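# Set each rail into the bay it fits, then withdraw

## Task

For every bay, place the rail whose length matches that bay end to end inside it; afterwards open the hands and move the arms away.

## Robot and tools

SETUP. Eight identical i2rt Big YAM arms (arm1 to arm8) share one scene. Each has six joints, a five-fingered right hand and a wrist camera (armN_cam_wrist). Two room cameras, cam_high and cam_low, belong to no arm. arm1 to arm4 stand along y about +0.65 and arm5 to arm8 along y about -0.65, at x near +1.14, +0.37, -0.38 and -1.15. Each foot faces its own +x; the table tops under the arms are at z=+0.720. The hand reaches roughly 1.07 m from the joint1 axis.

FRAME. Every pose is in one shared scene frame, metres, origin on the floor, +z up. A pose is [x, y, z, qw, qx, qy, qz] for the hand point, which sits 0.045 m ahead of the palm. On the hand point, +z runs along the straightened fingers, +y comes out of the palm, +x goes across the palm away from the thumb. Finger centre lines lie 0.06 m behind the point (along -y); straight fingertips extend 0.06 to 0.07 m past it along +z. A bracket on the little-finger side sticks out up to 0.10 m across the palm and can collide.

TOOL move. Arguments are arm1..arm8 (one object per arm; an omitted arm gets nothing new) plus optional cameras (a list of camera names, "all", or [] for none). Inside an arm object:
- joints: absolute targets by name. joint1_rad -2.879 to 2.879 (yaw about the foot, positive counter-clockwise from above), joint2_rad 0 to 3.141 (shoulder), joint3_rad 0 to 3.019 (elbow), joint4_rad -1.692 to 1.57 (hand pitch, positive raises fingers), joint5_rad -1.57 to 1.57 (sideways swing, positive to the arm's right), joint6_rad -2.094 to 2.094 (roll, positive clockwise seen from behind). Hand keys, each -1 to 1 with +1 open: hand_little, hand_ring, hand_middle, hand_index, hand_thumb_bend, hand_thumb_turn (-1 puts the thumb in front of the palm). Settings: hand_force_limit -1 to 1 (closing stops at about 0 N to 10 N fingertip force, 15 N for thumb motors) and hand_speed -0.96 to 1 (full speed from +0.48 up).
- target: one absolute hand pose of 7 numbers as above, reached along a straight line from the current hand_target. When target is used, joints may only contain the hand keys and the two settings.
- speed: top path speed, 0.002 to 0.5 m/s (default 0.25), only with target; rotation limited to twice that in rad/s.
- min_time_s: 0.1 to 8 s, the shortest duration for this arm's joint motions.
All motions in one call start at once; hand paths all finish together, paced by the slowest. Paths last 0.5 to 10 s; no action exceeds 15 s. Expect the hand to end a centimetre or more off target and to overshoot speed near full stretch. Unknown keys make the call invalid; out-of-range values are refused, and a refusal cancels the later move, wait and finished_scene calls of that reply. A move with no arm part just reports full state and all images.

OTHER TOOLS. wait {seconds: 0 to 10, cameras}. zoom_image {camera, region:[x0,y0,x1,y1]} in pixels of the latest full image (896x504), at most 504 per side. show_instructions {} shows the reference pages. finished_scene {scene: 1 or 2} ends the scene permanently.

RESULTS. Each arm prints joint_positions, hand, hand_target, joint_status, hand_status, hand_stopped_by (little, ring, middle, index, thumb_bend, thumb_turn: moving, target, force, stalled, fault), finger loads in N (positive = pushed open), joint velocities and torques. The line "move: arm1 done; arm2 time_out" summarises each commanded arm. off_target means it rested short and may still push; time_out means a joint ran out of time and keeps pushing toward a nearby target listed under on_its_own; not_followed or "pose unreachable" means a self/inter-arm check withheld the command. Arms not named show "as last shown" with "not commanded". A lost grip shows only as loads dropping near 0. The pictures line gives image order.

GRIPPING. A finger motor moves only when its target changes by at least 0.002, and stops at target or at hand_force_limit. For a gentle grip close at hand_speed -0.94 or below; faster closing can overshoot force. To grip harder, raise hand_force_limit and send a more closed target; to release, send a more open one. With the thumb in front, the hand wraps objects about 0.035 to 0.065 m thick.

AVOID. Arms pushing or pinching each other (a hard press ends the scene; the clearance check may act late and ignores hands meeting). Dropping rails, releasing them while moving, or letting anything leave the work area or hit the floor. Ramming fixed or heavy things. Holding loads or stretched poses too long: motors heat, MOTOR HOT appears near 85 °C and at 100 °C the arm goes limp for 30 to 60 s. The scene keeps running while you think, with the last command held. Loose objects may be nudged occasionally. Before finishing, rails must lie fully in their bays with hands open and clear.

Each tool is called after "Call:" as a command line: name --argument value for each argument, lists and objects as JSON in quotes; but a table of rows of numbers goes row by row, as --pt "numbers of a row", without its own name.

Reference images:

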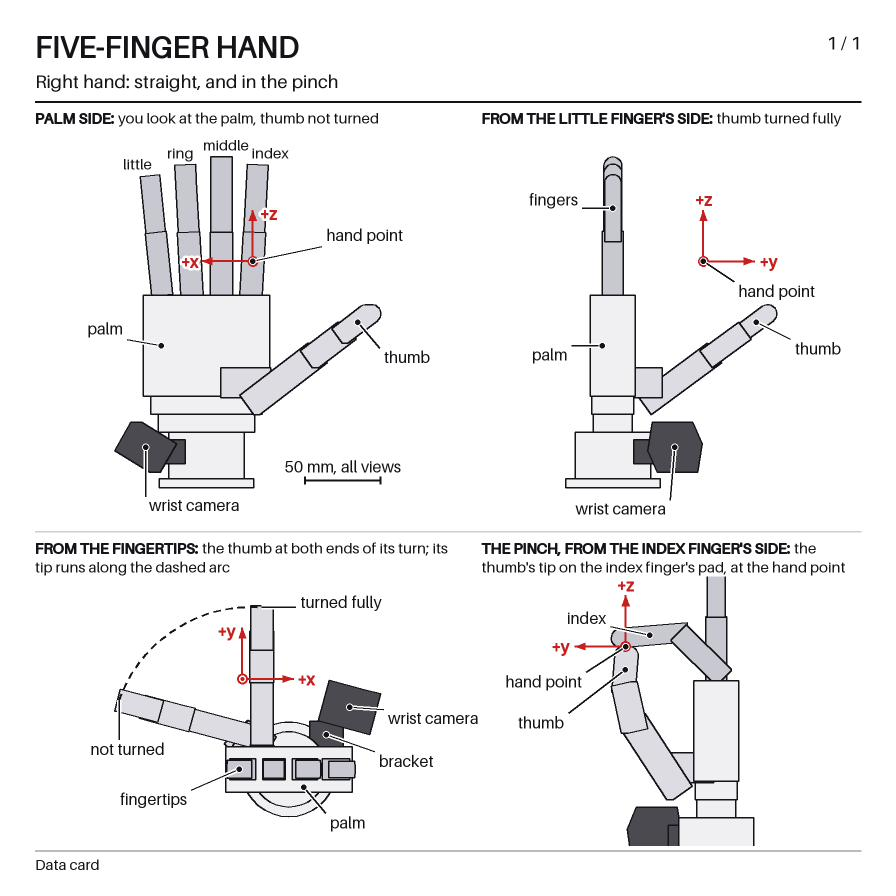

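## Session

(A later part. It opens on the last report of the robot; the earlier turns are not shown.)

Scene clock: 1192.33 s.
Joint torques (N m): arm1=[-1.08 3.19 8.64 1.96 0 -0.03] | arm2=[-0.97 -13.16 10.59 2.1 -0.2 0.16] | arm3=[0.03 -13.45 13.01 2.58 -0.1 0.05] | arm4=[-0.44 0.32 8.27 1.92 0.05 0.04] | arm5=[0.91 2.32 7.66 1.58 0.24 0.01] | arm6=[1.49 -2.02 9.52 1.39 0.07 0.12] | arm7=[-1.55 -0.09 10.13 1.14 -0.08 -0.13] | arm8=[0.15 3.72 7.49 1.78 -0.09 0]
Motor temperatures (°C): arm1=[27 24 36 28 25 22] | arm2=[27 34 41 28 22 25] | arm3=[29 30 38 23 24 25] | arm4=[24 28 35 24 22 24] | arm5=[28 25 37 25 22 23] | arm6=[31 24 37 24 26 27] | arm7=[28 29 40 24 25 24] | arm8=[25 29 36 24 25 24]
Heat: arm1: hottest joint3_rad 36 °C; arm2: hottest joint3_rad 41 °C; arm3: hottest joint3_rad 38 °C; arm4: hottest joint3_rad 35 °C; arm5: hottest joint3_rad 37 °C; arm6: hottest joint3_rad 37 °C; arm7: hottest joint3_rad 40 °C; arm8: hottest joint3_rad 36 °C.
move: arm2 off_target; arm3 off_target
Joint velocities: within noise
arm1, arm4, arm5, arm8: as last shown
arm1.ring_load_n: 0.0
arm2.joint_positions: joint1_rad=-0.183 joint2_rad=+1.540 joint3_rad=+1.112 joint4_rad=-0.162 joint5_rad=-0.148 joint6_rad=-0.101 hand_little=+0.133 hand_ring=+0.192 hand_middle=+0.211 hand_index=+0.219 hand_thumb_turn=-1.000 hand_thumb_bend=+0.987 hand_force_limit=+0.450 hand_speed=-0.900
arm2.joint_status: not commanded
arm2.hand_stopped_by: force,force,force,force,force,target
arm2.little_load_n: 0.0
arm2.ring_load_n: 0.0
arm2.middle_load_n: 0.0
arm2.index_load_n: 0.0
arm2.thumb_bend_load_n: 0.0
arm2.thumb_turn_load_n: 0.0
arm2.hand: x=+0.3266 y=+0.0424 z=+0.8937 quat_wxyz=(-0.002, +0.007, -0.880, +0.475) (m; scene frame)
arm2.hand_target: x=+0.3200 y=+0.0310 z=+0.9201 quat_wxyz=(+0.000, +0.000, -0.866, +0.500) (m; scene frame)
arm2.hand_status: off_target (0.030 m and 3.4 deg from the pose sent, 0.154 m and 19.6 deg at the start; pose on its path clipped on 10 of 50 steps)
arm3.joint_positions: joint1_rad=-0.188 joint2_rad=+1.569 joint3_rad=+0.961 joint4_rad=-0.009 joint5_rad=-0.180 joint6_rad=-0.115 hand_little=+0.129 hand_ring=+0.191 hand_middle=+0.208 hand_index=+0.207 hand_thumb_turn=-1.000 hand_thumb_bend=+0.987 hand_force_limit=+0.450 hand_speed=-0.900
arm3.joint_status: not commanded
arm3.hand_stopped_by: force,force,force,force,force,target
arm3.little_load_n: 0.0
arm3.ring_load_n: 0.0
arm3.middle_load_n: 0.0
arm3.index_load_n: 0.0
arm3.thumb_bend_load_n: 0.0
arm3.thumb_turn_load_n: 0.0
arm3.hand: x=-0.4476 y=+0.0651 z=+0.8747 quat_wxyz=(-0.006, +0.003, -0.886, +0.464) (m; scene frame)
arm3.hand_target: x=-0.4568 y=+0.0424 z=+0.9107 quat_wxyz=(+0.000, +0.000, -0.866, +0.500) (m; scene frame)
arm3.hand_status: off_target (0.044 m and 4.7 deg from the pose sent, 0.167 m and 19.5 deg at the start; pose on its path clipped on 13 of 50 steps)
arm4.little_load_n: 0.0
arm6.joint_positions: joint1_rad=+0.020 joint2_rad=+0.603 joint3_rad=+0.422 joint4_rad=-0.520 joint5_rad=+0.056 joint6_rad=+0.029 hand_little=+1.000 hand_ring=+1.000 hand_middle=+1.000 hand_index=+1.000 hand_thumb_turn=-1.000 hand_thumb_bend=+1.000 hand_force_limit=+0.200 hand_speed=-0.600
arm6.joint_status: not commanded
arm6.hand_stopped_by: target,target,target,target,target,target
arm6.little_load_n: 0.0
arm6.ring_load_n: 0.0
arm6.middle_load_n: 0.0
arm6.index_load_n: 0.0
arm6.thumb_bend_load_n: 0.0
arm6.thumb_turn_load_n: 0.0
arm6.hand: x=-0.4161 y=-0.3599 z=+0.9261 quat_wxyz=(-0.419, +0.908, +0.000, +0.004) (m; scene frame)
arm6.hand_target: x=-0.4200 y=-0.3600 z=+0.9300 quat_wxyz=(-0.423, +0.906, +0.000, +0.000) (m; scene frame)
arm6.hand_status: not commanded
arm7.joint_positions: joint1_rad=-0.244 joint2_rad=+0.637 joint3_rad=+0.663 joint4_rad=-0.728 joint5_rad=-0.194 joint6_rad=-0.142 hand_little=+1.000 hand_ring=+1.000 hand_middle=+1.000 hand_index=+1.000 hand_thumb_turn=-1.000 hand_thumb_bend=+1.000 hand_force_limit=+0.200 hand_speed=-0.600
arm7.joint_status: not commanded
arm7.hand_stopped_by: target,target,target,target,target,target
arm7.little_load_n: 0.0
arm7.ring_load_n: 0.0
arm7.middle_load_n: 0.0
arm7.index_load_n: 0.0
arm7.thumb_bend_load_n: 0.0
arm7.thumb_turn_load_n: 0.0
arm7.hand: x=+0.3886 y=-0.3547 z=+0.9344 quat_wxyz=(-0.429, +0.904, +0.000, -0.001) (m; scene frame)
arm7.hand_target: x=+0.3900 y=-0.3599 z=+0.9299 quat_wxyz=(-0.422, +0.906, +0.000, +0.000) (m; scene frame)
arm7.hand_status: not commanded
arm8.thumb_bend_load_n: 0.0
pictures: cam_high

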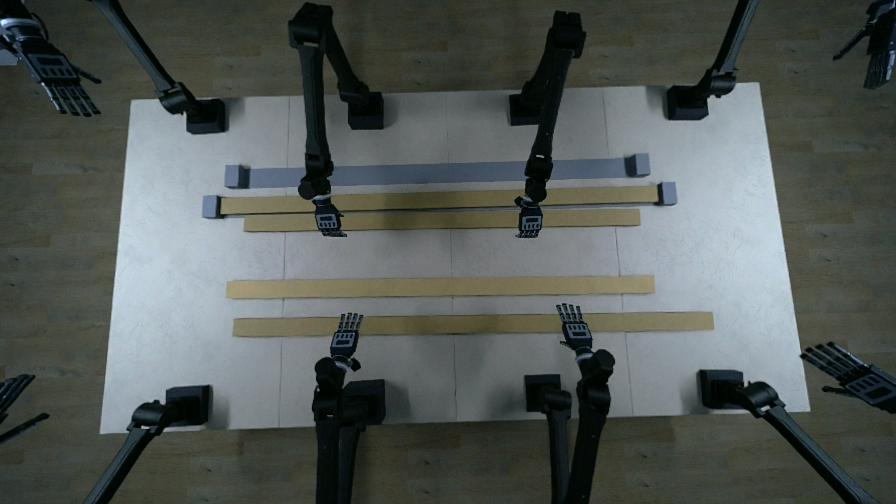

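Call:
move --arm2 '{"target": [0.322, 0.106, 0.86, 0, 0, -0.9063, 0.4226], "speed": 0.15, "joints": {"hand_speed": 0, "hand_little": 1, "hand_ring": 1, "hand_middle": 1, "hand_index": 1, "hand_thumb_bend": 1}}' --arm3 '{"target": [-0.455, 0.112, 0.86, 0, 0, -0.9063, 0.4226], "speed": 0.15, "joints": {"hand_speed": 0, "hand_little": 1, "hand_ring": 1, "hand_middle": 1, "hand_index": 1, "hand_thumb_bend": 1}}' --cameras '[]'

Call:
move --arm2 '{"target": [0.322, 0.106, 0.80, 0, 0, -0.9063, 0.4226], "speed": 0.1}' --cameras '["arm2_cam_wrist", "cam_high"]'

Scene clock: 1280.50 s.
Joint torques (N m): arm1=[-1.14 3.02 8.58 1.99 -0.01 -0.01] | arm2=[-1.44 -12.45 8.31 0.88 -0.02 -0.09] | arm3=[0.09 -13.8 8.16 1.22 0.23 -0.11] | arm4=[-0.15 0.85 7.9 2 0.08 -0.01] | arm5=[0.91 2.37 7.68 1.57 0.25 0.01] | arm6=[1.38 -2.14 9.4 1.5 0.09 0.12] | arm7=[-1.32 -0.09 10.1 1.13 -0.07 -0.14] | arm8=[0.21 3.6 7.49 1.8 -0.09 0]
Motor temperatures (°C): arm1=[27 24 36 28 25 22] | arm2=[27 33 40 28 22 25] | arm3=[28 28 44 23 24 25] | arm4=[24 27 35 24 22 24] | arm5=[28 25 37 25 22 23] | arm6=[30 24 37 24 26 27] | arm7=[28 29 40 23 25 24] | arm8=[24 29 36 24 25 24]
Heat: arm1: hottest joint3_rad 36 °C; arm2: hottest joint3_rad 40 °C; arm3: hottest joint3_rad 44 °C; arm4: hottest joint3_rad 35 °C; arm5: hottest joint3_rad 37 °C; arm6: hottest joint3_rad 37 °C; arm7: hottest joint3_rad 40 °C; arm8: hottest joint3_rad 36 °C.
move: arm2 done; arm3 done
Joint velocities: within noise
arm1, arm4, arm5, arm6, arm7, arm8: as last shown
arm2.joint_positions: joint1_rad=-0.197 joint2_rad=+1.474 joint3_rad=+0.980 joint4_rad=-0.225 joint5_rad=-0.147 joint6_rad=-0.109 hand_little=+1.000 hand_ring=+1.000 hand_middle=+1.000 hand_index=+1.000 hand_thumb_turn=-1.000 hand_thumb_bend=+1.000 hand_force_limit=+0.450 hand_speed=+0.000
arm2.joint_status: all done
arm2.hand_stopped_by: target,target,target,target,target,target
arm2.little_load_n: 0.0
arm2.ring_load_n: -0.5
arm2.middle_load_n: 0.0
arm2.index_load_n: 0.0
arm2.thumb_bend_load_n: 0.0
arm2.thumb_turn_load_n: 0.0
arm2.hand: x=+0.3284 y=+0.1055 z=+0.8522 quat_wxyz=(-0.007, -0.002, -0.908, +0.418) (m; scene frame)
arm2.hand_target: x=+0.3221 y=+0.1061 z=+0.8599 quat_wxyz=(+0.000, +0.000, -0.906, +0.423) (m; scene frame)
arm2.hand_status: done (0.010 m and 1.0 deg from the pose sent, 0.072 m and 6.7 deg at the start)
arm3.joint_positions: joint1_rad=-0.204 joint2_rad=+1.521 joint3_rad=+0.896 joint4_rad=-0.090 joint5_rad=-0.177 joint6_rad=-0.140 hand_little=+1.000 hand_ring=+1.000 hand_middle=+1.000 hand_index=+1.000 hand_thumb_turn=-1.000 hand_thumb_bend=+1.000 hand_force_limit=+0.450 hand_speed=+0.000
arm3.joint_status: all done
arm3.hand_stopped_by: target,target,target,target,target,target
arm3.little_load_n: 0.0
arm3.ring_load_n: 0.0
arm3.middle_load_n: 0.0
arm3.index_load_n: 0.0
arm3.thumb_bend_load_n: 0.0
arm3.thumb_turn_load_n: 0.0
arm3.hand: x=-0.4496 y=+0.1086 z=+0.8545 quat_wxyz=(-0.005, +0.001, -0.907, +0.421) (m; scene frame)
arm3.hand_target: x=-0.4549 y=+0.1120 z=+0.8598 quat_wxyz=(+0.000, +0.000, -0.906, +0.423) (m; scene frame)
arm3.hand_status: done (0.008 m and 0.7 deg from the pose sent, 0.050 m and 5.4 deg at the start)
pictures: none
No camera images: "cameras" was empty.

Scene clock: 1281.87 s.
Joint torques (N m): arm1=[-1.2 3.02 8.59 1.99 -0.01 -0.01] | arm2=[-1.96 -11.22 7.95 2.26 -0.02 -0.09] | arm3=[-0.03 -12.86 8.34 1.37 0.14 -0.08] | arm4=[-0.26 0.32 7.97 2.18 0.07 0.03] | arm5=[0.85 2.26 7.65 1.57 0.24 0.01] | arm6=[1.44 -2.32 9.55 1.42 0.11 0.13] | arm7=[-1.49 0.03 10.06 1.17 -0.07 -0.12] | arm8=[0.21 3.66 7.49 1.78 -0.09 0]
Motor temperatures (°C): arm1=[27 24 36 28 25 22] | arm2=[27 33 40 28 22 25] | arm3=[28 28 44 23 24 25] | arm4=[24 27 35 24 22 24] | arm5=[28 25 37 25 22 23] | arm6=[30 24 37 24 26 27] | arm7=[28 29 40 23 25 24] | arm8=[24 29 36 24 25 24]
Heat: arm1: hottest joint3_rad 36 °C; arm2: hottest joint3_rad 40 °C; arm3: hottest joint3_rad 44 °C; arm4: hottest joint3_rad 35 °C; arm5: hottest joint3_rad 37 °C; arm6: hottest joint3_rad 37 °C; arm7: hottest joint3_rad 40 °C; arm8: hottest joint3_rad 36 °C.
move: arm2 done
Joint velocities: within noise
arm1, arm3, arm4, arm5, arm6, arm7, arm8: as last shown
arm1.little_load_n: -0.5
arm1.thumb_bend_load_n: 0.5
arm2.joint_positions: joint1_rad=-0.197 joint2_rad=+1.546 joint3_rad=+0.898 joint4_rad=-0.078 joint5_rad=-0.147 joint6_rad=-0.109 hand_little=+1.000 hand_ring=+1.000 hand_middle=+1.000 hand_index=+1.000 hand_thumb_turn=-1.000 hand_thumb_bend=+1.000 hand_force_limit=+0.450 hand_speed=+0.000
arm2.joint_status: not commanded
arm2.hand_stopped_by: target,target,target,target,target,target
arm2.little_load_n: 0.0
arm2.ring_load_n: 0.0
arm2.middle_load_n: 0.0
arm2.index_load_n: 0.0
arm2.thumb_bend_load_n: 0.0
arm2.thumb_turn_load_n: 0.0
arm2.hand: x=+0.3294 y=+0.1114 z=+0.7982 quat_wxyz=(-0.007, -0.002, -0.910, +0.415) (m; scene frame)
arm2.hand_target: x=+0.3220 y=+0.1062 z=+0.8001 quat_wxyz=(+0.000, +0.000, -0.906, +0.423) (m; scene frame)
arm2.hand_status: done (0.009 m and 1.3 deg from the pose sent, 0.053 m and 1.0 deg at the start)
arm4.little_load_n: -0.5
arm5.thumb_turn_load_n: 0.5
arm7.thumb_turn_load_n: -0.5
pictures: arm2_cam_wrist, cam_high
camera_calibration:
arm2_cam_wrist: T_world_to_cam=[[-0.291336, 0.643057, -0.708238, 0.588075], [0.817151, 0.552225, 0.165264, -0.466721], [0.497381, -0.53059, -0.686358, 0.565508], [0, 0, 0, 1]] pos_world=[0.271436, 0.179622, 0.88177]

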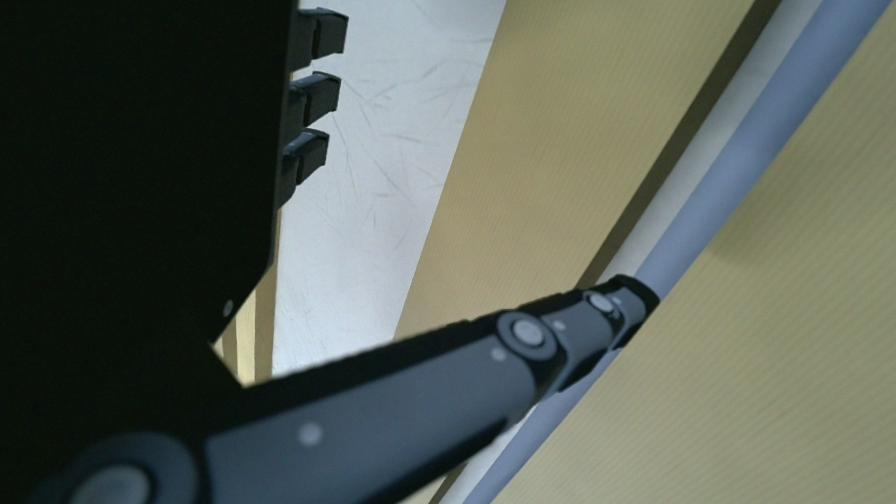

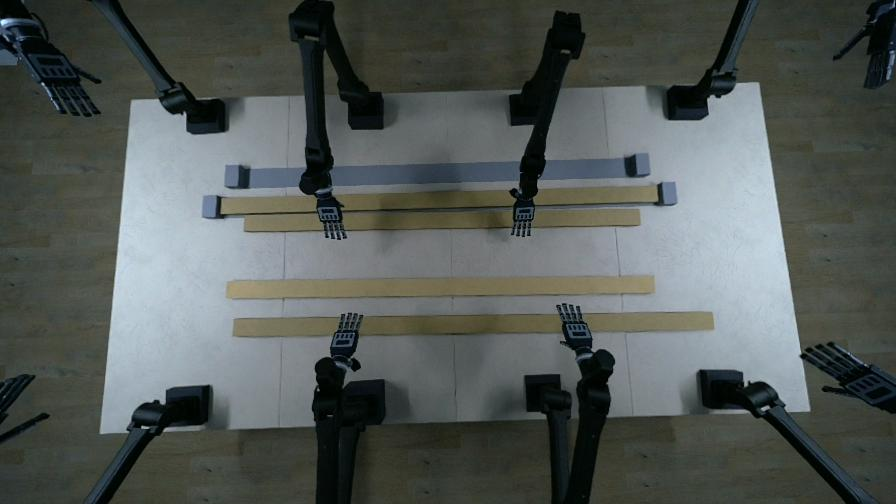

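Call:
move --arm2 '{"target": [0.322, 0.104, 0.770, 0, 0, -0.9063, 0.4226], "speed": 0.08}' --cameras '["arm2_cam_wrist"]'

Scene clock: 1286.73 s.
Joint torques (N m): arm1=[-1.32 3.08 8.54 2 0 -0.04] | arm2=[-1.38 -11.75 7.32 1.68 -0.05 -0.03] | arm3=[0.15 -13.16 8.25 1.42 0.17 -0.11] | arm4=[-1.26 0.91 8.05 1.99 0.11 0.01] | arm5=[0.85 2.37 7.66 1.59 0.25 0.01] | arm6=[1.38 -2.43 9.59 1.44 0.09 0.11] | arm7=[-1.32 0.03 10.07 1.13 -0.09 -0.12] | arm8=[0.15 3.66 7.49 1.8 -0.09 0]
Motor temperatures (°C): arm1=[27 24 36 28 25 22] | arm2=[27 32 40 28 22 25] | arm3=[28 28 43 23 24 25] | arm4=[24 27 35 24 22 24] | arm5=[28 25 37 25 22 23] | arm6=[30 24 37 24 26 27] | arm7=[28 29 40 23 25 24] | arm8=[24 29 36 24 25 24]
Heat: arm1: hottest joint3_rad 36 °C; arm2: hottest joint3_rad 40 °C; arm3: hottest joint3_rad 43 °C; arm4: hottest joint3_rad 35 °C; arm5: hottest joint3_rad 37 °C; arm6: hottest joint3_rad 37 °C; arm7: hottest joint3_rad 40 °C; arm8: hottest joint3_rad 36 °C.
move: arm2 done
Joint velocities: within noise
arm1, arm3, arm4, arm5, arm6, arm7, arm8: as last shown
arm1.little_load_n: 0.0
arm1.thumb_bend_load_n: 0.0
arm2.joint_positions: joint1_rad=-0.197 joint2_rad=+1.605 joint3_rad=+0.874 joint4_rad=+0.009 joint5_rad=-0.146 joint6_rad=-0.109 hand_little=+1.000 hand_ring=+1.000 hand_middle=+1.000 hand_index=+1.000 hand_thumb_turn=-1.000 hand_thumb_bend=+1.000 hand_force_limit=+0.450 hand_speed=+0.000
arm2.joint_status: not commanded
arm2.hand_stopped_by: target,target,target,target,target,target
arm2.little_load_n: 0.0
arm2.ring_load_n: 0.0
arm2.middle_load_n: 0.0
arm2.index_load_n: -0.5
arm2.thumb_bend_load_n: 0.0
arm2.thumb_turn_load_n: 0.0
arm2.hand: x=+0.3287 y=+0.1084 z=+0.7699 quat_wxyz=(-0.007, -0.002, -0.909, +0.416) (m; scene frame)
arm2.hand_target: x=+0.3219 y=+0.1042 z=+0.7701 quat_wxyz=(+0.000, +0.000, -0.906, +0.422) (m; scene frame)
arm2.hand_status: done (0.008 m and 1.1 deg from the pose sent, 0.030 m and 1.3 deg at the start)
arm5.thumb_turn_load_n: 0.0
arm7.thumb_turn_load_n: 0.0
pictures: arm2_cam_wrist
camera_calibration:
arm2_cam_wrist: T_world_to_cam=[[-0.291754, 0.640911, -0.710009, 0.571514], [0.817662, 0.552278, 0.16254, -0.45788], [0.496295, -0.533126, -0.685177, 0.544616], [0, 0, 0, 1]] pos_world=[0.270842, 0.176936, 0.853362]

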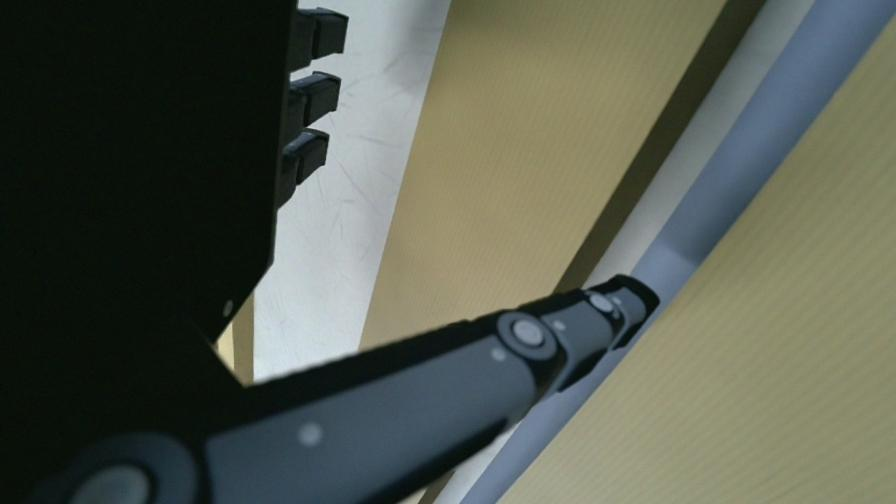

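Call:
move --arm2 '{"target": [0.322, 0.066, 0.770, 0, 0, -0.9063, 0.4226], "speed": 0.08}' --cameras '["arm2_cam_wrist", "cam_high"]'

Call:
zoom_image --camera "cam_high" --region '[200, 180, 360, 260]'

Call:
zoom_image --camera "cam_high" --region '[600, 170, 690, 250]'

Scene clock: 1292.20 s.
Joint torques (N m): arm1=[-1.03 2.9 8.58 1.92 -0.02 -0.04] | arm2=[0.15 -11.81 11.43 1.36 0.11 0.07] | arm3=[-0.26 -12.51 8.34 1.35 0.17 -0.11] | arm4=[-0.26 -0.32 7.97 1.92 0.05 0.03] | arm5=[0.85 2.37 7.68 1.57 0.24 0.02] | arm6=[1.55 -2.2 9.43 1.36 0.09 0.14] | arm7=[-1.44 0.03 10.09 1.13 -0.07 -0.13] | arm8=[0.21 3.72 7.49 1.77 -0.09 0]
Motor temperatures (°C): arm1=[27 24 36 28 25 22] | arm2=[26 32 39 28 22 25] | arm3=[28 28 42 23 24 25] | arm4=[24 27 35 24 22 24] | arm5=[28 25 37 25 22 23] | arm6=[30 24 37 24 26 27] | arm7=[28 29 40 23 25 24] | arm8=[24 29 36 24 25 24]
Heat: arm1: hottest joint3_rad 36 °C; arm2: hottest joint3_rad 39 °C; arm3: hottest joint3_rad 42 °C; arm4: hottest joint3_rad 35 °C; arm5: hottest joint3_rad 37 °C; arm6: hottest joint3_rad 37 °C; arm7: hottest joint3_rad 40 °C; arm8: hottest joint3_rad 36 °C.
move: arm2 off_target
Joint velocities: within noise
arm1.joint_positions: joint1_rad=+0.012 joint2_rad=+0.649 joint3_rad=+1.448 joint4_rad=-1.238 joint5_rad=-0.190 joint6_rad=-1.059 hand_little=+1.000 hand_ring=+1.000 hand_middle=+1.000 hand_index=+1.000 hand_thumb_turn=+1.000 hand_thumb_bend=+1.000 hand_force_limit=+0.000 hand_speed=-0.800
arm1.joint_status: not commanded
arm1.hand_stopped_by: target,target,target,target,target,target
arm1.little_load_n: 0.0
arm1.ring_load_n: 0.0
arm1.middle_load_n: 0.0
arm1.index_load_n: 0.0
arm1.thumb_bend_load_n: 0.0
arm1.thumb_turn_load_n: 0.0
arm1.hand: x=+1.1362 y=+0.4163 z=+1.2924 quat_wxyz=(+0.208, +0.458, -0.702, +0.505) (m; scene frame)
arm1.hand_target: x=+1.1332 y=+0.4179 z=+1.3027 quat_wxyz=(+0.216, +0.451, -0.698, +0.512) (m; scene frame)
arm1.hand_status: not commanded
arm2.joint_positions: joint1_rad=-0.197 joint2_rad=+1.672 joint3_rad=+0.926 joint4_rad=-0.005 joint5_rad=-0.137 joint6_rad=-0.109 hand_little=+1.000 hand_ring=+1.000 hand_middle=+1.000 hand_index=+1.000 hand_thumb_turn=-1.000 hand_thumb_bend=+1.000 hand_force_limit=+0.450 hand_speed=+0.000
arm2.joint_status: not commanded
arm2.hand_stopped_by: target,target,target,target,target,target
arm2.little_load_n: 0.0
arm2.ring_load_n: 0.0
arm2.middle_load_n: 0.0
arm2.index_load_n: 0.0
arm2.thumb_bend_load_n: 0.5
arm2.thumb_turn_load_n: 1.0
arm2.hand: x=+0.3244 y=+0.0938 z=+0.7548 quat_wxyz=(-0.005, -0.005, -0.915, +0.403) (m; scene frame)
arm2.hand_target: x=+0.3222 y=+0.0678 z=+0.7708 quat_wxyz=(+0.000, +0.000, -0.906, +0.423) (m; scene frame)
arm2.hand_status: off_target (0.032 m and 2.6 deg from the pose sent, 0.043 m and 1.1 deg at the start)
arm3, arm6, arm7: as last shown
arm4.joint_positions: joint1_rad=+0.301 joint2_rad=+0.650 joint3_rad=+1.455 joint4_rad=-1.328 joint5_rad=+0.120 joint6_rad=-1.084 hand_little=+1.000 hand_ring=+1.000 hand_middle=+1.000 hand_index=+1.000 hand_thumb_turn=+1.000 hand_thumb_bend=+1.000 hand_force_limit=+0.000 hand_speed=-0.800
arm4.joint_status: not commanded
arm4.hand_stopped_by: target,target,target,target,target,target
arm4.little_load_n: 0.0
arm4.ring_load_n: 0.0
arm4.middle_load_n: 0.5
arm4.index_load_n: 0.0
arm4.thumb_bend_load_n: 0.0
arm4.thumb_turn_load_n: 0.0
arm4.hand: x=-1.1342 y=+0.4175 z=+1.2701 quat_wxyz=(+0.227, +0.544, -0.672, +0.448) (m; scene frame)
arm4.hand_target: x=-1.1347 y=+0.4187 z=+1.2834 quat_wxyz=(+0.232, +0.538, -0.666, +0.461) (m; scene frame)
arm4.hand_status: not commanded
arm5.joint_positions: joint1_rad=-0.215 joint2_rad=+0.600 joint3_rad=+1.456 joint4_rad=-1.142 joint5_rad=+0.216 joint6_rad=-1.223 hand_little=+1.000 hand_ring=+1.000 hand_middle=+1.000 hand_index=+1.000 hand_thumb_turn=+1.000 hand_thumb_bend=+1.000 hand_force_limit=+0.000 hand_speed=-0.800
arm5.joint_status: not commanded
arm5.hand_stopped_by: target,target,target,target,target,target
arm5.little_load_n: 0.0
arm5.ring_load_n: 0.0
arm5.middle_load_n: 0.0
arm5.index_load_n: 0.0
arm5.thumb_bend_load_n: 0.0
arm5.thumb_turn_load_n: 0.0
arm5.hand: x=-1.0107 y=-0.4409 z=+1.3287 quat_wxyz=(-0.400, +0.726, +0.336, +0.447) (m; scene frame)
arm5.hand_target: x=-1.0110 y=-0.4432 z=+1.3396 quat_wxyz=(-0.408, +0.720, +0.331, +0.453) (m; scene frame)
arm5.hand_status: not commanded
arm7.middle_load_n: -0.5
arm8.joint_positions: joint1_rad=+0.383 joint2_rad=+0.599 joint3_rad=+1.336 joint4_rad=-1.288 joint5_rad=-0.258 joint6_rad=-1.200 hand_little=+1.000 hand_ring=+1.000 hand_middle=+1.000 hand_index=+1.000 hand_thumb_turn=+1.000 hand_thumb_bend=+1.000 hand_force_limit=+0.000 hand_speed=-0.800
arm8.joint_status: not commanded
arm8.hand_stopped_by: target,target,target,target,target,target
arm8.little_load_n: 0.0
arm8.ring_load_n: 0.0
arm8.middle_load_n: 0.0
arm8.index_load_n: 0.0
arm8.thumb_bend_load_n: 0.0
arm8.thumb_turn_load_n: 0.0
arm8.hand: x=+1.0475 y=-0.4275 z=+1.2278 quat_wxyz=(-0.482, +0.580, +0.650, +0.094) (m; scene frame)
arm8.hand_target: x=+1.0478 y=-0.4281 z=+1.2375 quat_wxyz=(-0.490, +0.576, +0.647, +0.099) (m; scene frame)
arm8.hand_status: not commanded
pictures: arm2_cam_wrist, cam_high
camera_calibration:
arm2_cam_wrist: T_world_to_cam=[[-0.287972, 0.663483, -0.690552, 0.550831], [0.821289, 0.54196, 0.178224, -0.455924], [0.4925, -0.515819, -0.700981, 0.540116], [0, 0, 0, 1]] pos_world=[0.267062, 0.160228, 0.840245]

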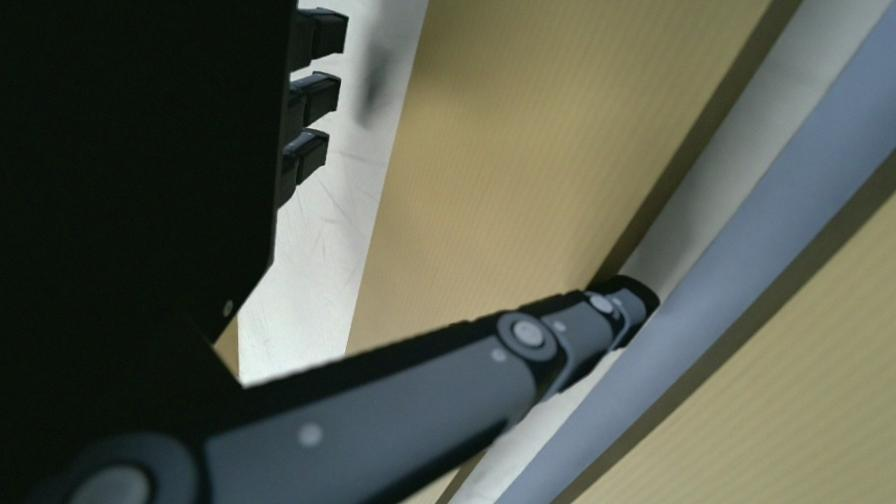

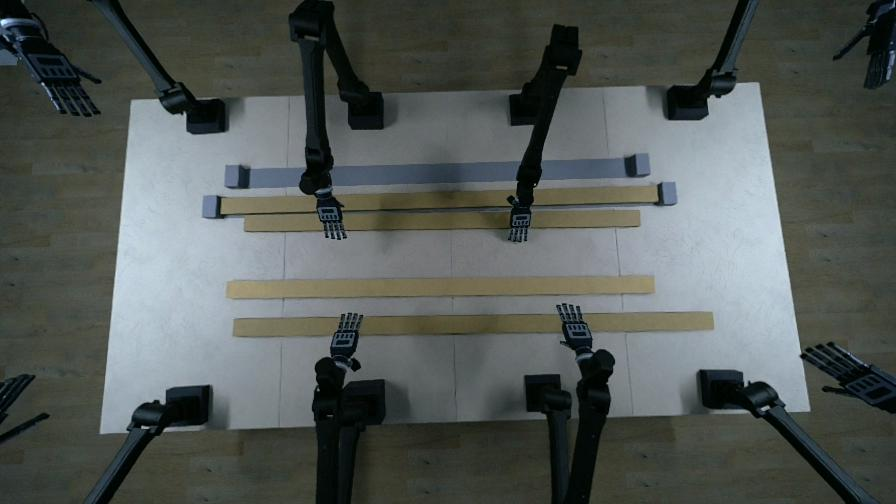

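Scaled by 3.150.

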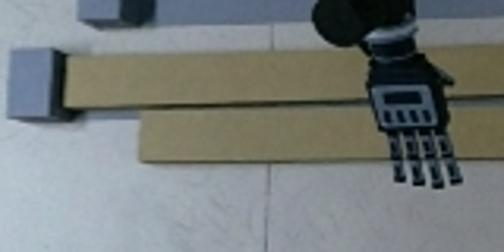

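Scaled by 5.600.

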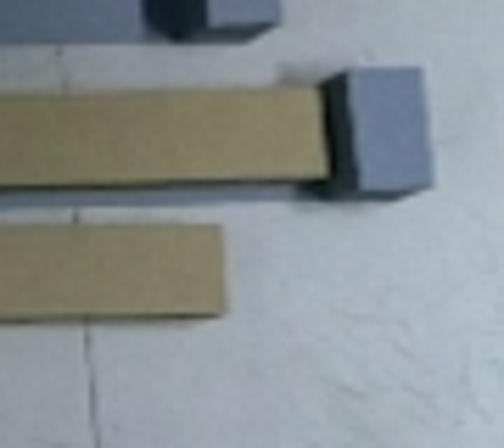

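Call:
move --arm2 '{"target": [0.322, 0.040, 0.795, 0, 0, -0.9063, 0.4226], "speed": 0.08}' --cameras '["arm2_cam_wrist", "arm3_cam_wrist", "cam_high"]'

Call:
zoom_image --camera "cam_high" --region '[200, 180, 360, 260]'

Call:
zoom_image --camera "cam_high" --region '[600, 170, 690, 250]'

Scene clock: 1298.97 s.
Joint torques (N m): arm1=[-0.91 2.78 8.59 2 0 -0.03] | arm2=[1.03 -12.51 12.56 1.28 -0.03 0.07] | arm3=[-0.5 -12.45 8.32 1.35 0.17 -0.08] | arm4=[-0.62 -0.38 8.17 1.98 0.05 0.02] | arm5=[0.85 2.49 7.66 1.57 0.25 0] | arm6=[1.32 -2.32 9.54 1.33 0.11 0.13] | arm7=[-1.38 0.26 10.14 1.17 -0.06 -0.15] | arm8=[0.15 3.6 7.49 1.78 -0.09 0]
Motor temperatures (°C): arm1=[27 24 36 28 25 22] | arm2=[26 32 39 28 22 25] | arm3=[28 28 41 23 24 25] | arm4=[24 27 35 24 22 24] | arm5=[28 25 37 25 22 23] | arm6=[30 24 37 24 26 27] | arm7=[28 29 40 23 25 24] | arm8=[24 29 36 24 25 24]
Heat: arm1: hottest joint3_rad 36 °C; arm2: hottest joint3_rad 39 °C; arm3: hottest joint3_rad 41 °C; arm4: hottest joint3_rad 35 °C; arm5: hottest joint3_rad 37 °C; arm6: hottest joint3_rad 37 °C; arm7: hottest joint3_rad 40 °C; arm8: hottest joint3_rad 36 °C.
move: arm2 off_target
Joint velocities: within noise
arm1, arm3, arm4, arm5, arm6, arm7, arm8: as last shown
arm2.joint_positions: joint1_rad=-0.192 joint2_rad=+1.696 joint3_rad=+1.017 joint4_rad=-0.094 joint5_rad=-0.129 joint6_rad=-0.109 hand_little=+1.000 hand_ring=+1.000 hand_middle=+1.000 hand_index=+1.000 hand_thumb_turn=-1.000 hand_thumb_bend=+1.000 hand_force_limit=+0.450 hand_speed=+0.000
arm2.joint_status: not commanded
arm2.hand_stopped_by: target,target,target,target,target,target
arm2.little_load_n: 0.0
arm2.ring_load_n: 0.0
arm2.middle_load_n: 0.0
arm2.index_load_n: 0.0
arm2.thumb_bend_load_n: 0.5
arm2.thumb_turn_load_n: 1.5
arm2.hand: x=+0.3224 y=+0.0730 z=+0.7685 quat_wxyz=(-0.004, -0.004, -0.919, +0.393) (m; scene frame)
arm2.hand_target: x=+0.3223 y=+0.0426 z=+0.7961 quat_wxyz=(+0.000, +0.000, -0.906, +0.423) (m; scene frame)
arm2.hand_status: off_target (0.042 m and 3.8 deg from the pose sent, 0.067 m and 2.6 deg at the start)
arm3.ring_load_n: -0.5
arm4.middle_load_n: 0.0
arm7.middle_load_n: 0.0
arm8.index_load_n: 0.5
pictures: arm2_cam_wrist, arm3_cam_wrist, cam_high
camera_calibration:
arm2_cam_wrist: T_world_to_cam=[[-0.289176, 0.678022, -0.675768, 0.561507], [0.82168, 0.537991, 0.18817, -0.452998], [0.491141, -0.500851, -0.712692, 0.548365], [0, 0, 0, 1]] pos_world=[0.26527, 0.137644, 0.855505]
arm3_cam_wrist: T_world_to_cam=[[-0.211605, 0.604718, -0.767814, 0.504673], [0.835726, 0.519274, 0.178651, 0.169906], [0.50674, -0.603879, -0.61526, 0.935456], [0, 0, 0, 1]] pos_world=[-0.509237, 0.17149, 0.93269]

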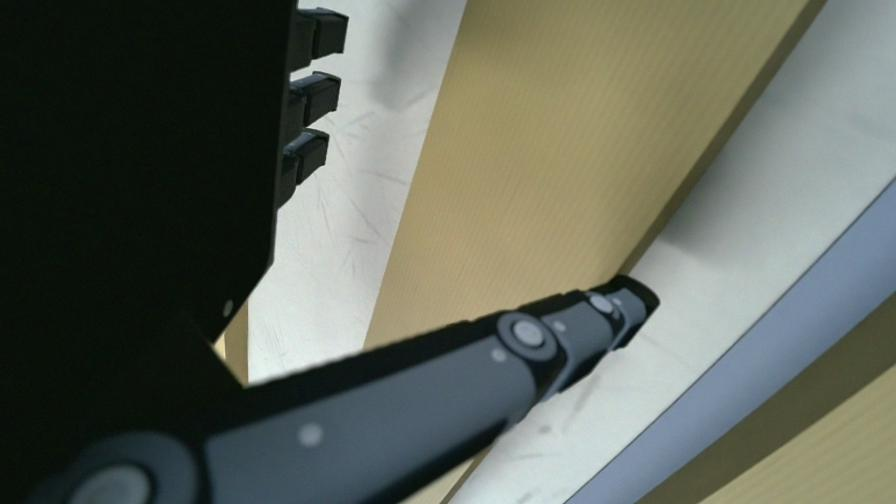

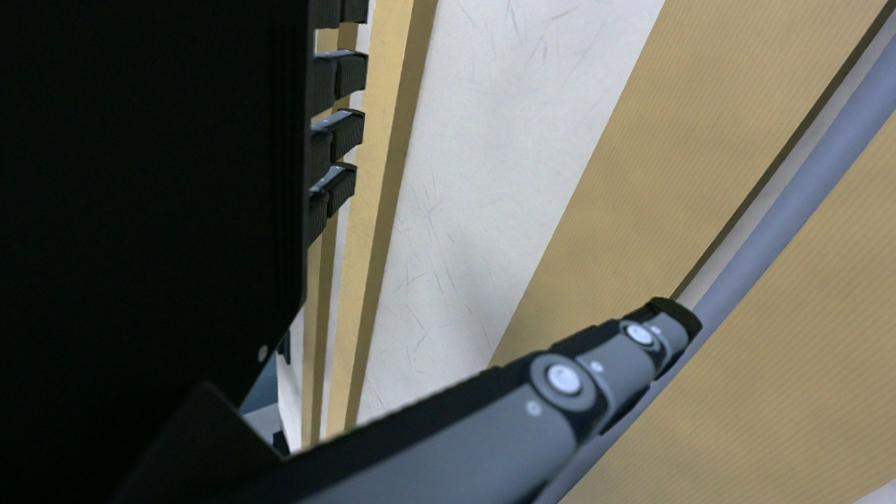

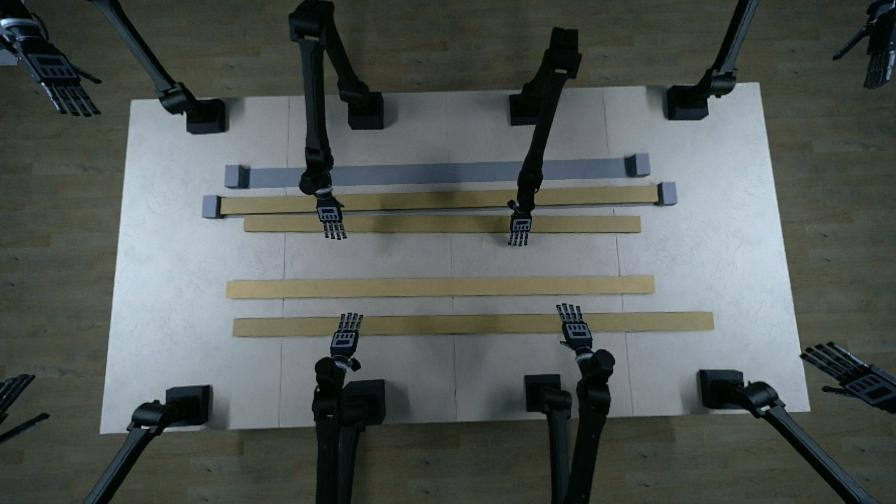

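Scaled by 3.150.

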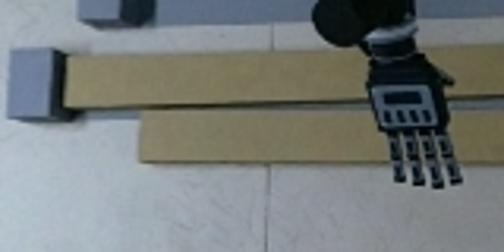

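Scaled by 5.600.

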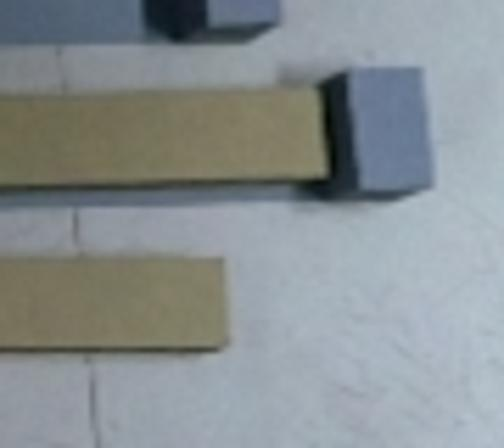

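Call:
move --arm3 '{"target": [-0.455, 0.109, 0.785, 0, 0, -0.9063, 0.4226], "speed": 0.1}' --cameras '["arm3_cam_wrist"]'

Scene clock: 1309.93 s.
Joint torques (N m): arm1=[-1.03 3.02 8.55 1.94 -0.01 -0.02] | arm2=[0.32 -13.33 12.45 1.66 0.03 0.08] | arm3=[0.32 -12.45 7.12 2.58 0.2 -0.07] | arm4=[0.15 -0.21 8.13 2.18 0.01 -0.02] | arm5=[0.91 2.37 7.68 1.59 0.24 0] | arm6=[1.38 -2.26 9.48 1.36 0.1 0.12] | arm7=[-1.32 0.09 10.1 1.13 -0.07 -0.13] | arm8=[0.21 3.66 7.5 1.78 -0.08 0]
Motor temperatures (°C): arm1=[27 24 36 28 25 22] | arm2=[26 32 40 28 22 25] | arm3=[28 28 39 23 24 25] | arm4=[24 27 35 24 22 24] | arm5=[28 25 37 25 22 23] | arm6=[30 24 37 24 26 27] | arm7=[28 29 40 23 25 24] | arm8=[24 29 36 24 25 24]
Heat: arm1: hottest joint3_rad 36 °C; arm2: hottest joint3_rad 40 °C; arm3: hottest joint3_rad 39 °C; arm4: hottest joint3_rad 35 °C; arm5: hottest joint3_rad 37 °C; arm6: hottest joint3_rad 37 °C; arm7: hottest joint3_rad 40 °C; arm8: hottest joint3_rad 36 °C.
move: arm3 done
Joint velocities: within noise
arm1, arm2, arm4, arm5, arm6, arm7, arm8: as last shown
arm2.joint_positions: joint1_rad=-0.192 joint2_rad=+1.696 joint3_rad=+1.018 joint4_rad=-0.094 joint5_rad=-0.129 joint6_rad=-0.109 hand_little=+1.000 hand_ring=+1.000 hand_middle=+1.000 hand_index=+1.000 hand_thumb_turn=-1.000 hand_thumb_bend=+1.000 hand_force_limit=+0.450 hand_speed=+0.000
arm2.thumb_turn_load_n: 1.0
arm2.hand: x=+0.3224 y=+0.0729 z=+0.7687 quat_wxyz=(-0.004, -0.004, -0.919, +0.393) (m; scene frame)
arm2.hand_target: x=+0.3223 y=+0.0425 z=+0.7962 quat_wxyz=(+0.000, +0.000, -0.906, +0.423) (m; scene frame)
arm3.joint_positions: joint1_rad=-0.204 joint2_rad=+1.657 joint3_rad=+0.829 joint4_rad=+0.101 joint5_rad=-0.176 joint6_rad=-0.140 hand_little=+1.000 hand_ring=+1.000 hand_middle=+1.000 hand_index=+1.000 hand_thumb_turn=-1.000 hand_thumb_bend=+1.000 hand_force_limit=+0.450 hand_speed=+0.000
arm3.joint_status: not commanded
arm3.hand_stopped_by: target,target,target,target,target,target
arm3.little_load_n: 0.0
arm3.ring_load_n: 0.0
arm3.middle_load_n: 0.0
arm3.index_load_n: 0.0
arm3.thumb_bend_load_n: 0.0
arm3.thumb_turn_load_n: 0.0
arm3.hand: x=-0.4494 y=+0.1108 z=+0.7853 quat_wxyz=(-0.006, +0.000, -0.909, +0.416) (m; scene frame)
arm3.hand_target: x=-0.4549 y=+0.1092 z=+0.7850 quat_wxyz=(+0.000, +0.000, -0.906, +0.422) (m; scene frame)
arm3.hand_status: done (0.006 m and 1.0 deg from the pose sent, 0.070 m and 0.7 deg at the start)
arm6.thumb_bend_load_n: -0.5
arm7.middle_load_n: -0.5
arm8.index_load_n: 0.0
pictures: arm3_cam_wrist
camera_calibration:
arm3_cam_wrist: T_world_to_cam=[[-0.209913, 0.612733, -0.761902, 0.445384], [0.835917, 0.516664, 0.185204, 0.176156], [0.507129, -0.59801, -0.620648, 0.897762], [0, 0, 0, 1]] pos_world=[-0.50904, 0.172956, 0.863909]

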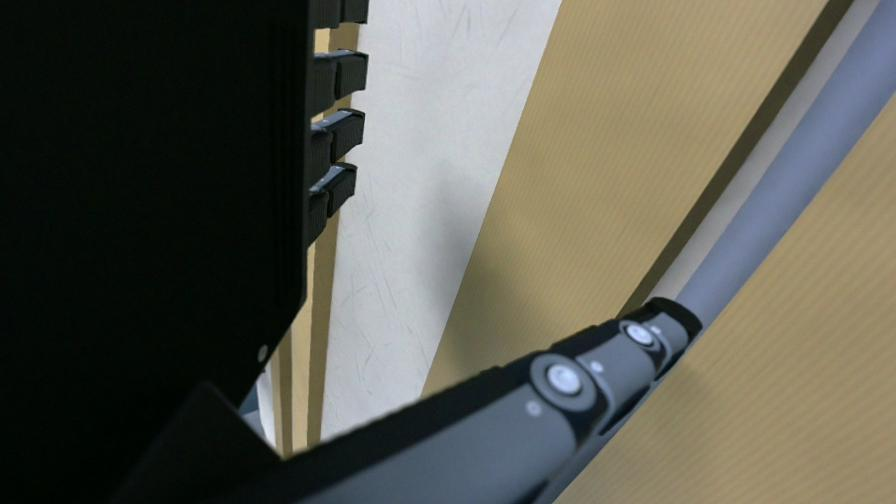

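Call:
move --arm3 '{"target": [-0.455, 0.106, 0.752, 0, 0, -0.9063, 0.4226], "speed": 0.06}' --cameras '["arm3_cam_wrist"]'

Scene clock: 1314.37 s.
Joint torques (N m): arm1=[-0.97 3.08 8.51 1.94 0 -0.03] | arm2=[0.26 -13.04 12.59 1.4 0.03 0.07] | arm3=[-0.03 -12.57 6.45 2.56 0.2 -0.08] | arm4=[-0.32 -0.32 7.72 2.11 0.06 0.02] | arm5=[0.85 2.43 7.68 1.59 0.25 0] | arm6=[1.2 -2.32 9.51 1.51 0.1 0.11] | arm7=[-1.38 0.03 10.04 1.11 -0.06 -0.13] | arm8=[0.21 3.66 7.47 1.78 -0.09 0]
Motor temperatures (°C): arm1=[27 24 36 28 25 22] | arm2=[26 32 40 28 22 25] | arm3=[28 28 39 23 24 25] | arm4=[24 27 35 24 22 24] | arm5=[28 25 37 25 22 23] | arm6=[30 24 37 24 26 27] | arm7=[28 29 40 23 25 24] | arm8=[24 29 36 24 25 24]
Heat: arm1: hottest joint3_rad 36 °C; arm2: hottest joint3_rad 40 °C; arm3: hottest joint3_rad 39 °C; arm4: hottest joint3_rad 35 °C; arm5: hottest joint3_rad 37 °C; arm6: hottest joint3_rad 37 °C; arm7: hottest joint3_rad 40 °C; arm8: hottest joint3_rad 36 °C.
move: arm3 done
Joint velocities: within noise
arm1, arm2, arm4, arm5, arm6, arm7, arm8: as last shown
arm2.thumb_turn_load_n: 1.5
arm3.joint_positions: joint1_rad=-0.204 joint2_rad=+1.741 joint3_rad=+0.820 joint4_rad=+0.197 joint5_rad=-0.175 joint6_rad=-0.140 hand_little=+1.000 hand_ring=+1.000 hand_middle=+1.000 hand_index=+1.000 hand_thumb_turn=-1.000 hand_thumb_bend=+1.000 hand_force_limit=+0.450 hand_speed=+0.000
arm3.joint_status: not commanded
arm3.hand_stopped_by: target,target,target,target,target,target
arm3.little_load_n: 0.0
arm3.ring_load_n: 0.0
arm3.middle_load_n: 0.0
arm3.index_load_n: 0.0
arm3.thumb_bend_load_n: 0.0
arm3.thumb_turn_load_n: 0.0
arm3.hand: x=-0.4504 y=+0.1072 z=+0.7527 quat_wxyz=(-0.005, +0.000, -0.909, +0.417) (m; scene frame)
arm3.hand_target: x=-0.4550 y=+0.1061 z=+0.7520 quat_wxyz=(+0.000, +0.000, -0.906, +0.422) (m; scene frame)
arm3.hand_status: done (0.005 m and 0.9 deg from the pose sent, 0.034 m and 1.0 deg at the start)
arm6.thumb_bend_load_n: 0.0
arm7.middle_load_n: 0.0
pictures: arm3_cam_wrist
camera_calibration:
arm3_cam_wrist: T_world_to_cam=[[-0.210253, 0.611946, -0.76244, 0.422921], [0.836553, 0.5162, 0.18362, 0.186398], [0.505937, -0.599215, -0.620458, 0.875452], [0, 0, 0, 1]] pos_world=[-0.509935, 0.169561, 0.831407]

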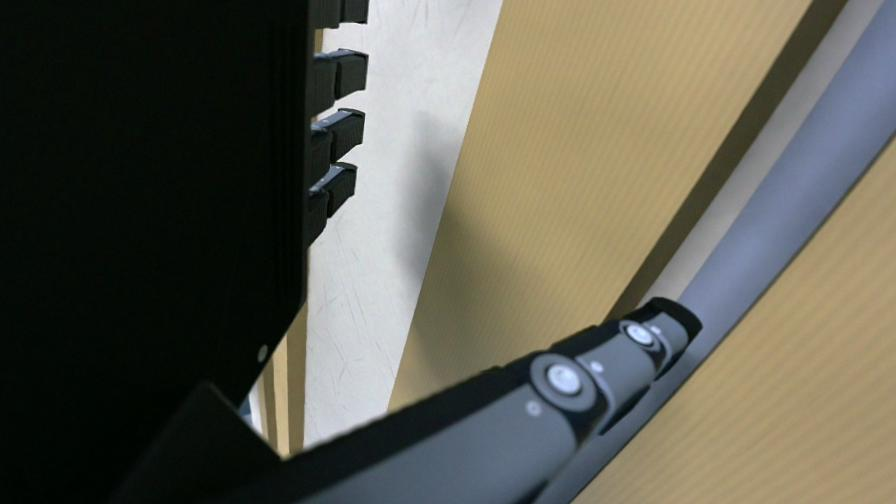

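Call:
move --arm3 '{"target": [-0.455, 0.030, 0.778, 0, 0, -0.9063, 0.4226], "speed": 0.08}' --arm2 '{"target": [0.322, 0.022, 0.795, 0, 0, -0.9063, 0.4226], "speed": 0.08}' --cameras '["arm2_cam_wrist", "arm3_cam_wrist", "cam_high"]'

Scene clock: 1323.93 s.
Joint torques (N m): arm1=[-0.97 2.96 8.66 1.92 0.01 -0.04] | arm2=[0.32 -13.74 10.61 1.36 0.03 0.09] | arm3=[1.26 -14.21 14.22 2.19 0.06 0.08] | arm4=[-0.32 0.03 8.14 1.99 0.05 0.09] | arm5=[0.85 2.32 7.66 1.59 0.25 0.01] | arm6=[1.55 -1.79 9.57 1.43 0.07 0.11] | arm7=[-1.38 -0.09 10.1 1.14 -0.06 -0.13] | arm8=[0.15 3.66 7.49 1.81 -0.09 0]
Motor temperatures (°C): arm1=[27 24 36 28 25 22] | arm2=[26 32 41 28 22 25] | arm3=[28 28 38 23 24 25] | arm4=[24 27 35 24 22 24] | arm5=[28 25 37 25 22 23] | arm6=[30 24 37 24 26 27] | arm7=[28 29 40 23 25 24] | arm8=[24 29 36 24 25 24]
Heat: arm1: hottest joint3_rad 36 °C; arm2: hottest joint3_rad 41 °C; arm3: hottest joint3_rad 38 °C; arm4: hottest joint3_rad 35 °C; arm5: hottest joint3_rad 37 °C; arm6: hottest joint3_rad 37 °C; arm7: hottest joint3_rad 40 °C; arm8: hottest joint3_rad 36 °C.
move: arm2 off_target; arm3 off_target
Joint velocities: within noise
arm1, arm4, arm5, arm8: as last shown
arm2.joint_positions: joint1_rad=-0.187 joint2_rad=+1.734 joint3_rad=+1.101 joint4_rad=-0.102 joint5_rad=-0.125 joint6_rad=-0.109 hand_little=+1.000 hand_ring=+1.000 hand_middle=+1.000 hand_index=+1.000 hand_thumb_turn=-1.000 hand_thumb_bend=+1.000 hand_force_limit=+0.450 hand_speed=+0.000
arm2.joint_status: not commanded
arm2.hand_stopped_by: target,target,target,target,target,target
arm2.little_load_n: 0.0
arm2.ring_load_n: 0.0
arm2.middle_load_n: 0.0
arm2.index_load_n: 0.0
arm2.thumb_bend_load_n: 0.0
arm2.thumb_turn_load_n: 0.0
arm2.hand: x=+0.3189 y=+0.0403 z=+0.7832 quat_wxyz=(+0.000, -0.002, -0.912, +0.410) (m; scene frame)
arm2.hand_target: x=+0.3221 y=+0.0229 z=+0.7954 quat_wxyz=(+0.000, +0.000, -0.906, +0.423) (m; scene frame)
arm2.hand_status: off_target (0.022 m and 1.7 deg from the pose sent, 0.057 m and 3.8 deg at the start)
arm3.joint_positions: joint1_rad=-0.192 joint2_rad=+1.816 joint3_rad=+0.959 joint4_rad=+0.059 joint5_rad=-0.148 joint6_rad=-0.137 hand_little=+1.000 hand_ring=+1.000 hand_middle=+1.000 hand_index=+1.000 hand_thumb_turn=-1.000 hand_thumb_bend=+1.000 hand_force_limit=+0.450 hand_speed=+0.000
arm3.joint_status: not commanded
arm3.hand_stopped_by: target,target,target,target,target,target
arm3.little_load_n: 0.0
arm3.ring_load_n: 0.0
arm3.middle_load_n: 0.0
arm3.index_load_n: -0.5
arm3.thumb_bend_load_n: 0.5
arm3.thumb_turn_load_n: 0.5
arm3.hand: x=-0.4547 y=+0.0780 z=+0.7456 quat_wxyz=(-0.003, -0.004, -0.924, +0.382) (m; scene frame)
arm3.hand_target: x=-0.4541 y=+0.0343 z=+0.7807 quat_wxyz=(-0.001, +0.000, -0.906, +0.423) (m; scene frame)
arm3.hand_status: off_target (0.058 m and 5.1 deg from the pose sent, 0.081 m and 0.9 deg at the start)
arm5.thumb_bend_load_n: 0.5
arm6.joint_positions: joint1_rad=+0.020 joint2_rad=+0.603 joint3_rad=+0.422 joint4_rad=-0.520 joint5_rad=+0.056 joint6_rad=+0.029 hand_little=+1.000 hand_ring=+1.000 hand_middle=+1.000 hand_index=+1.000 hand_thumb_turn=-1.000 hand_thumb_bend=+1.000 hand_force_limit=+0.200 hand_speed=-0.600
arm6.joint_status: not commanded
arm6.hand_stopped_by: target,target,target,target,target,target
arm6.little_load_n: 0.0
arm6.ring_load_n: 0.0
arm6.middle_load_n: 0.0
arm6.index_load_n: 0.0
arm6.thumb_bend_load_n: 0.0
arm6.thumb_turn_load_n: 0.0
arm6.hand: x=-0.4161 y=-0.3599 z=+0.9261 quat_wxyz=(-0.419, +0.908, +0.000, +0.004) (m; scene frame)
arm6.hand_target: x=-0.4200 y=-0.3600 z=+0.9300 quat_wxyz=(-0.423, +0.906, +0.000, +0.000) (m; scene frame)
arm6.hand_status: not commanded
arm7.joint_positions: joint1_rad=-0.244 joint2_rad=+0.637 joint3_rad=+0.663 joint4_rad=-0.728 joint5_rad=-0.194 joint6_rad=-0.142 hand_little=+1.000 hand_ring=+1.000 hand_middle=+1.000 hand_index=+1.000 hand_thumb_turn=-1.000 hand_thumb_bend=+1.000 hand_force_limit=+0.200 hand_speed=-0.600
arm7.joint_status: not commanded
arm7.hand_stopped_by: target,target,target,target,target,target
arm7.little_load_n: 0.0
arm7.ring_load_n: 0.0
arm7.middle_load_n: 0.0
arm7.index_load_n: 0.0
arm7.thumb_bend_load_n: 0.0
arm7.thumb_turn_load_n: 0.0
arm7.hand: x=+0.3886 y=-0.3547 z=+0.9344 quat_wxyz=(-0.429, +0.904, +0.000, -0.001) (m; scene frame)
arm7.hand_target: x=+0.3900 y=-0.3599 z=+0.9299 quat_wxyz=(-0.422, +0.906, +0.000, +0.000) (m; scene frame)
arm7.hand_status: not commanded
pictures: arm2_cam_wrist, arm3_cam_wrist, cam_high
camera_calibration:
arm2_cam_wrist: T_world_to_cam=[[-0.296665, 0.65295, -0.696883, 0.612519], [0.822468, 0.545544, 0.161025, -0.414494], [0.485321, -0.525393, -0.698874, 0.536177], [0, 0, 0, 1]] pos_world=[0.262403, 0.107884, 0.868319]
arm3_cam_wrist: T_world_to_cam=[[-0.204521, 0.669742, -0.713874, 0.396357], [0.841035, 0.493369, 0.221917, 0.1816], [0.50083, -0.555007, -0.664181, 0.882435], [0, 0, 0, 1]] pos_world=[-0.513619, 0.134705, 0.828746]

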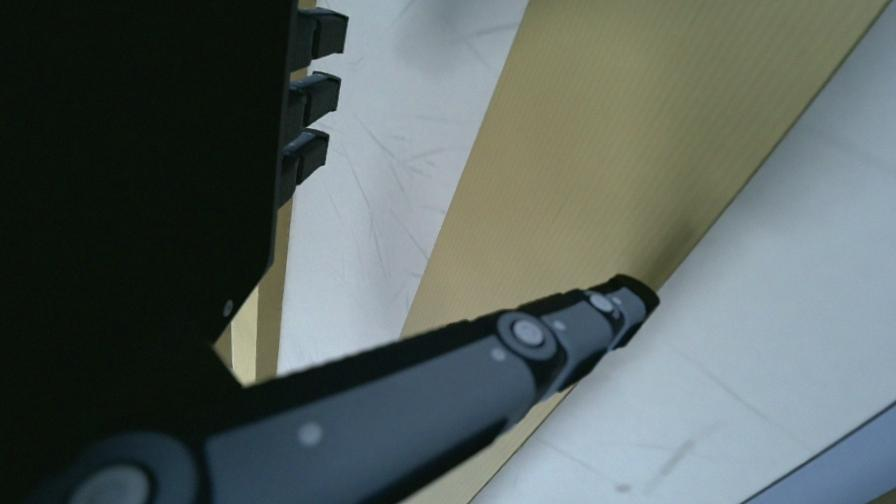

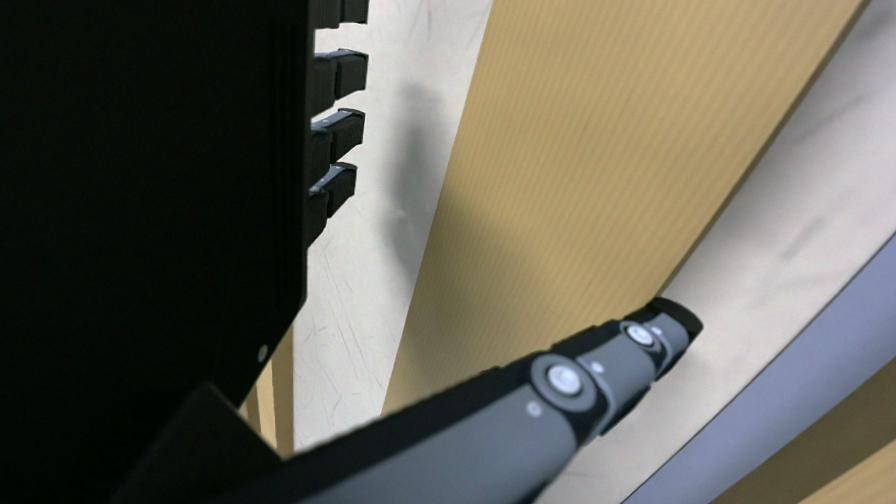

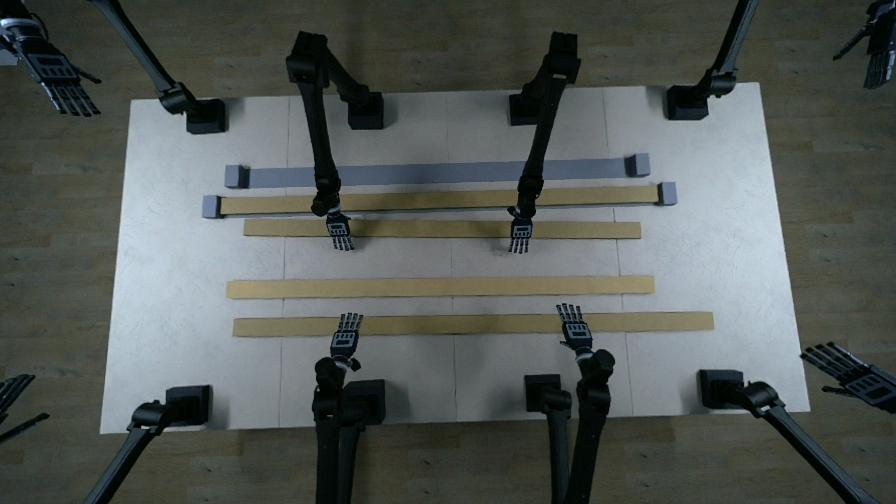

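Call:
zoom_image --camera "cam_high" --region '[200, 180, 290, 260]'

Call:
zoom_image --camera "cam_high" --region '[600, 170, 690, 250]'

Scaled by 5.600.

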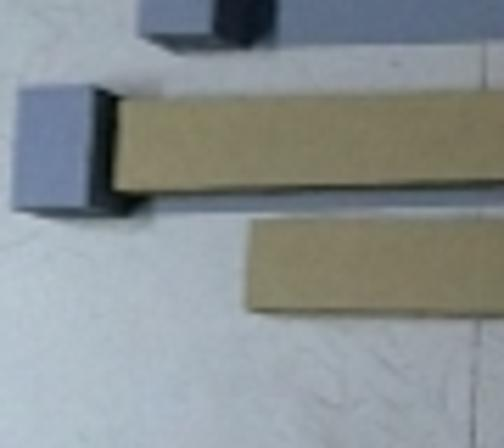

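Scaled by 5.600.

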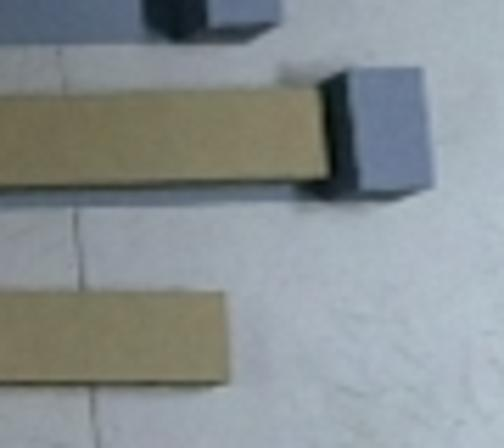

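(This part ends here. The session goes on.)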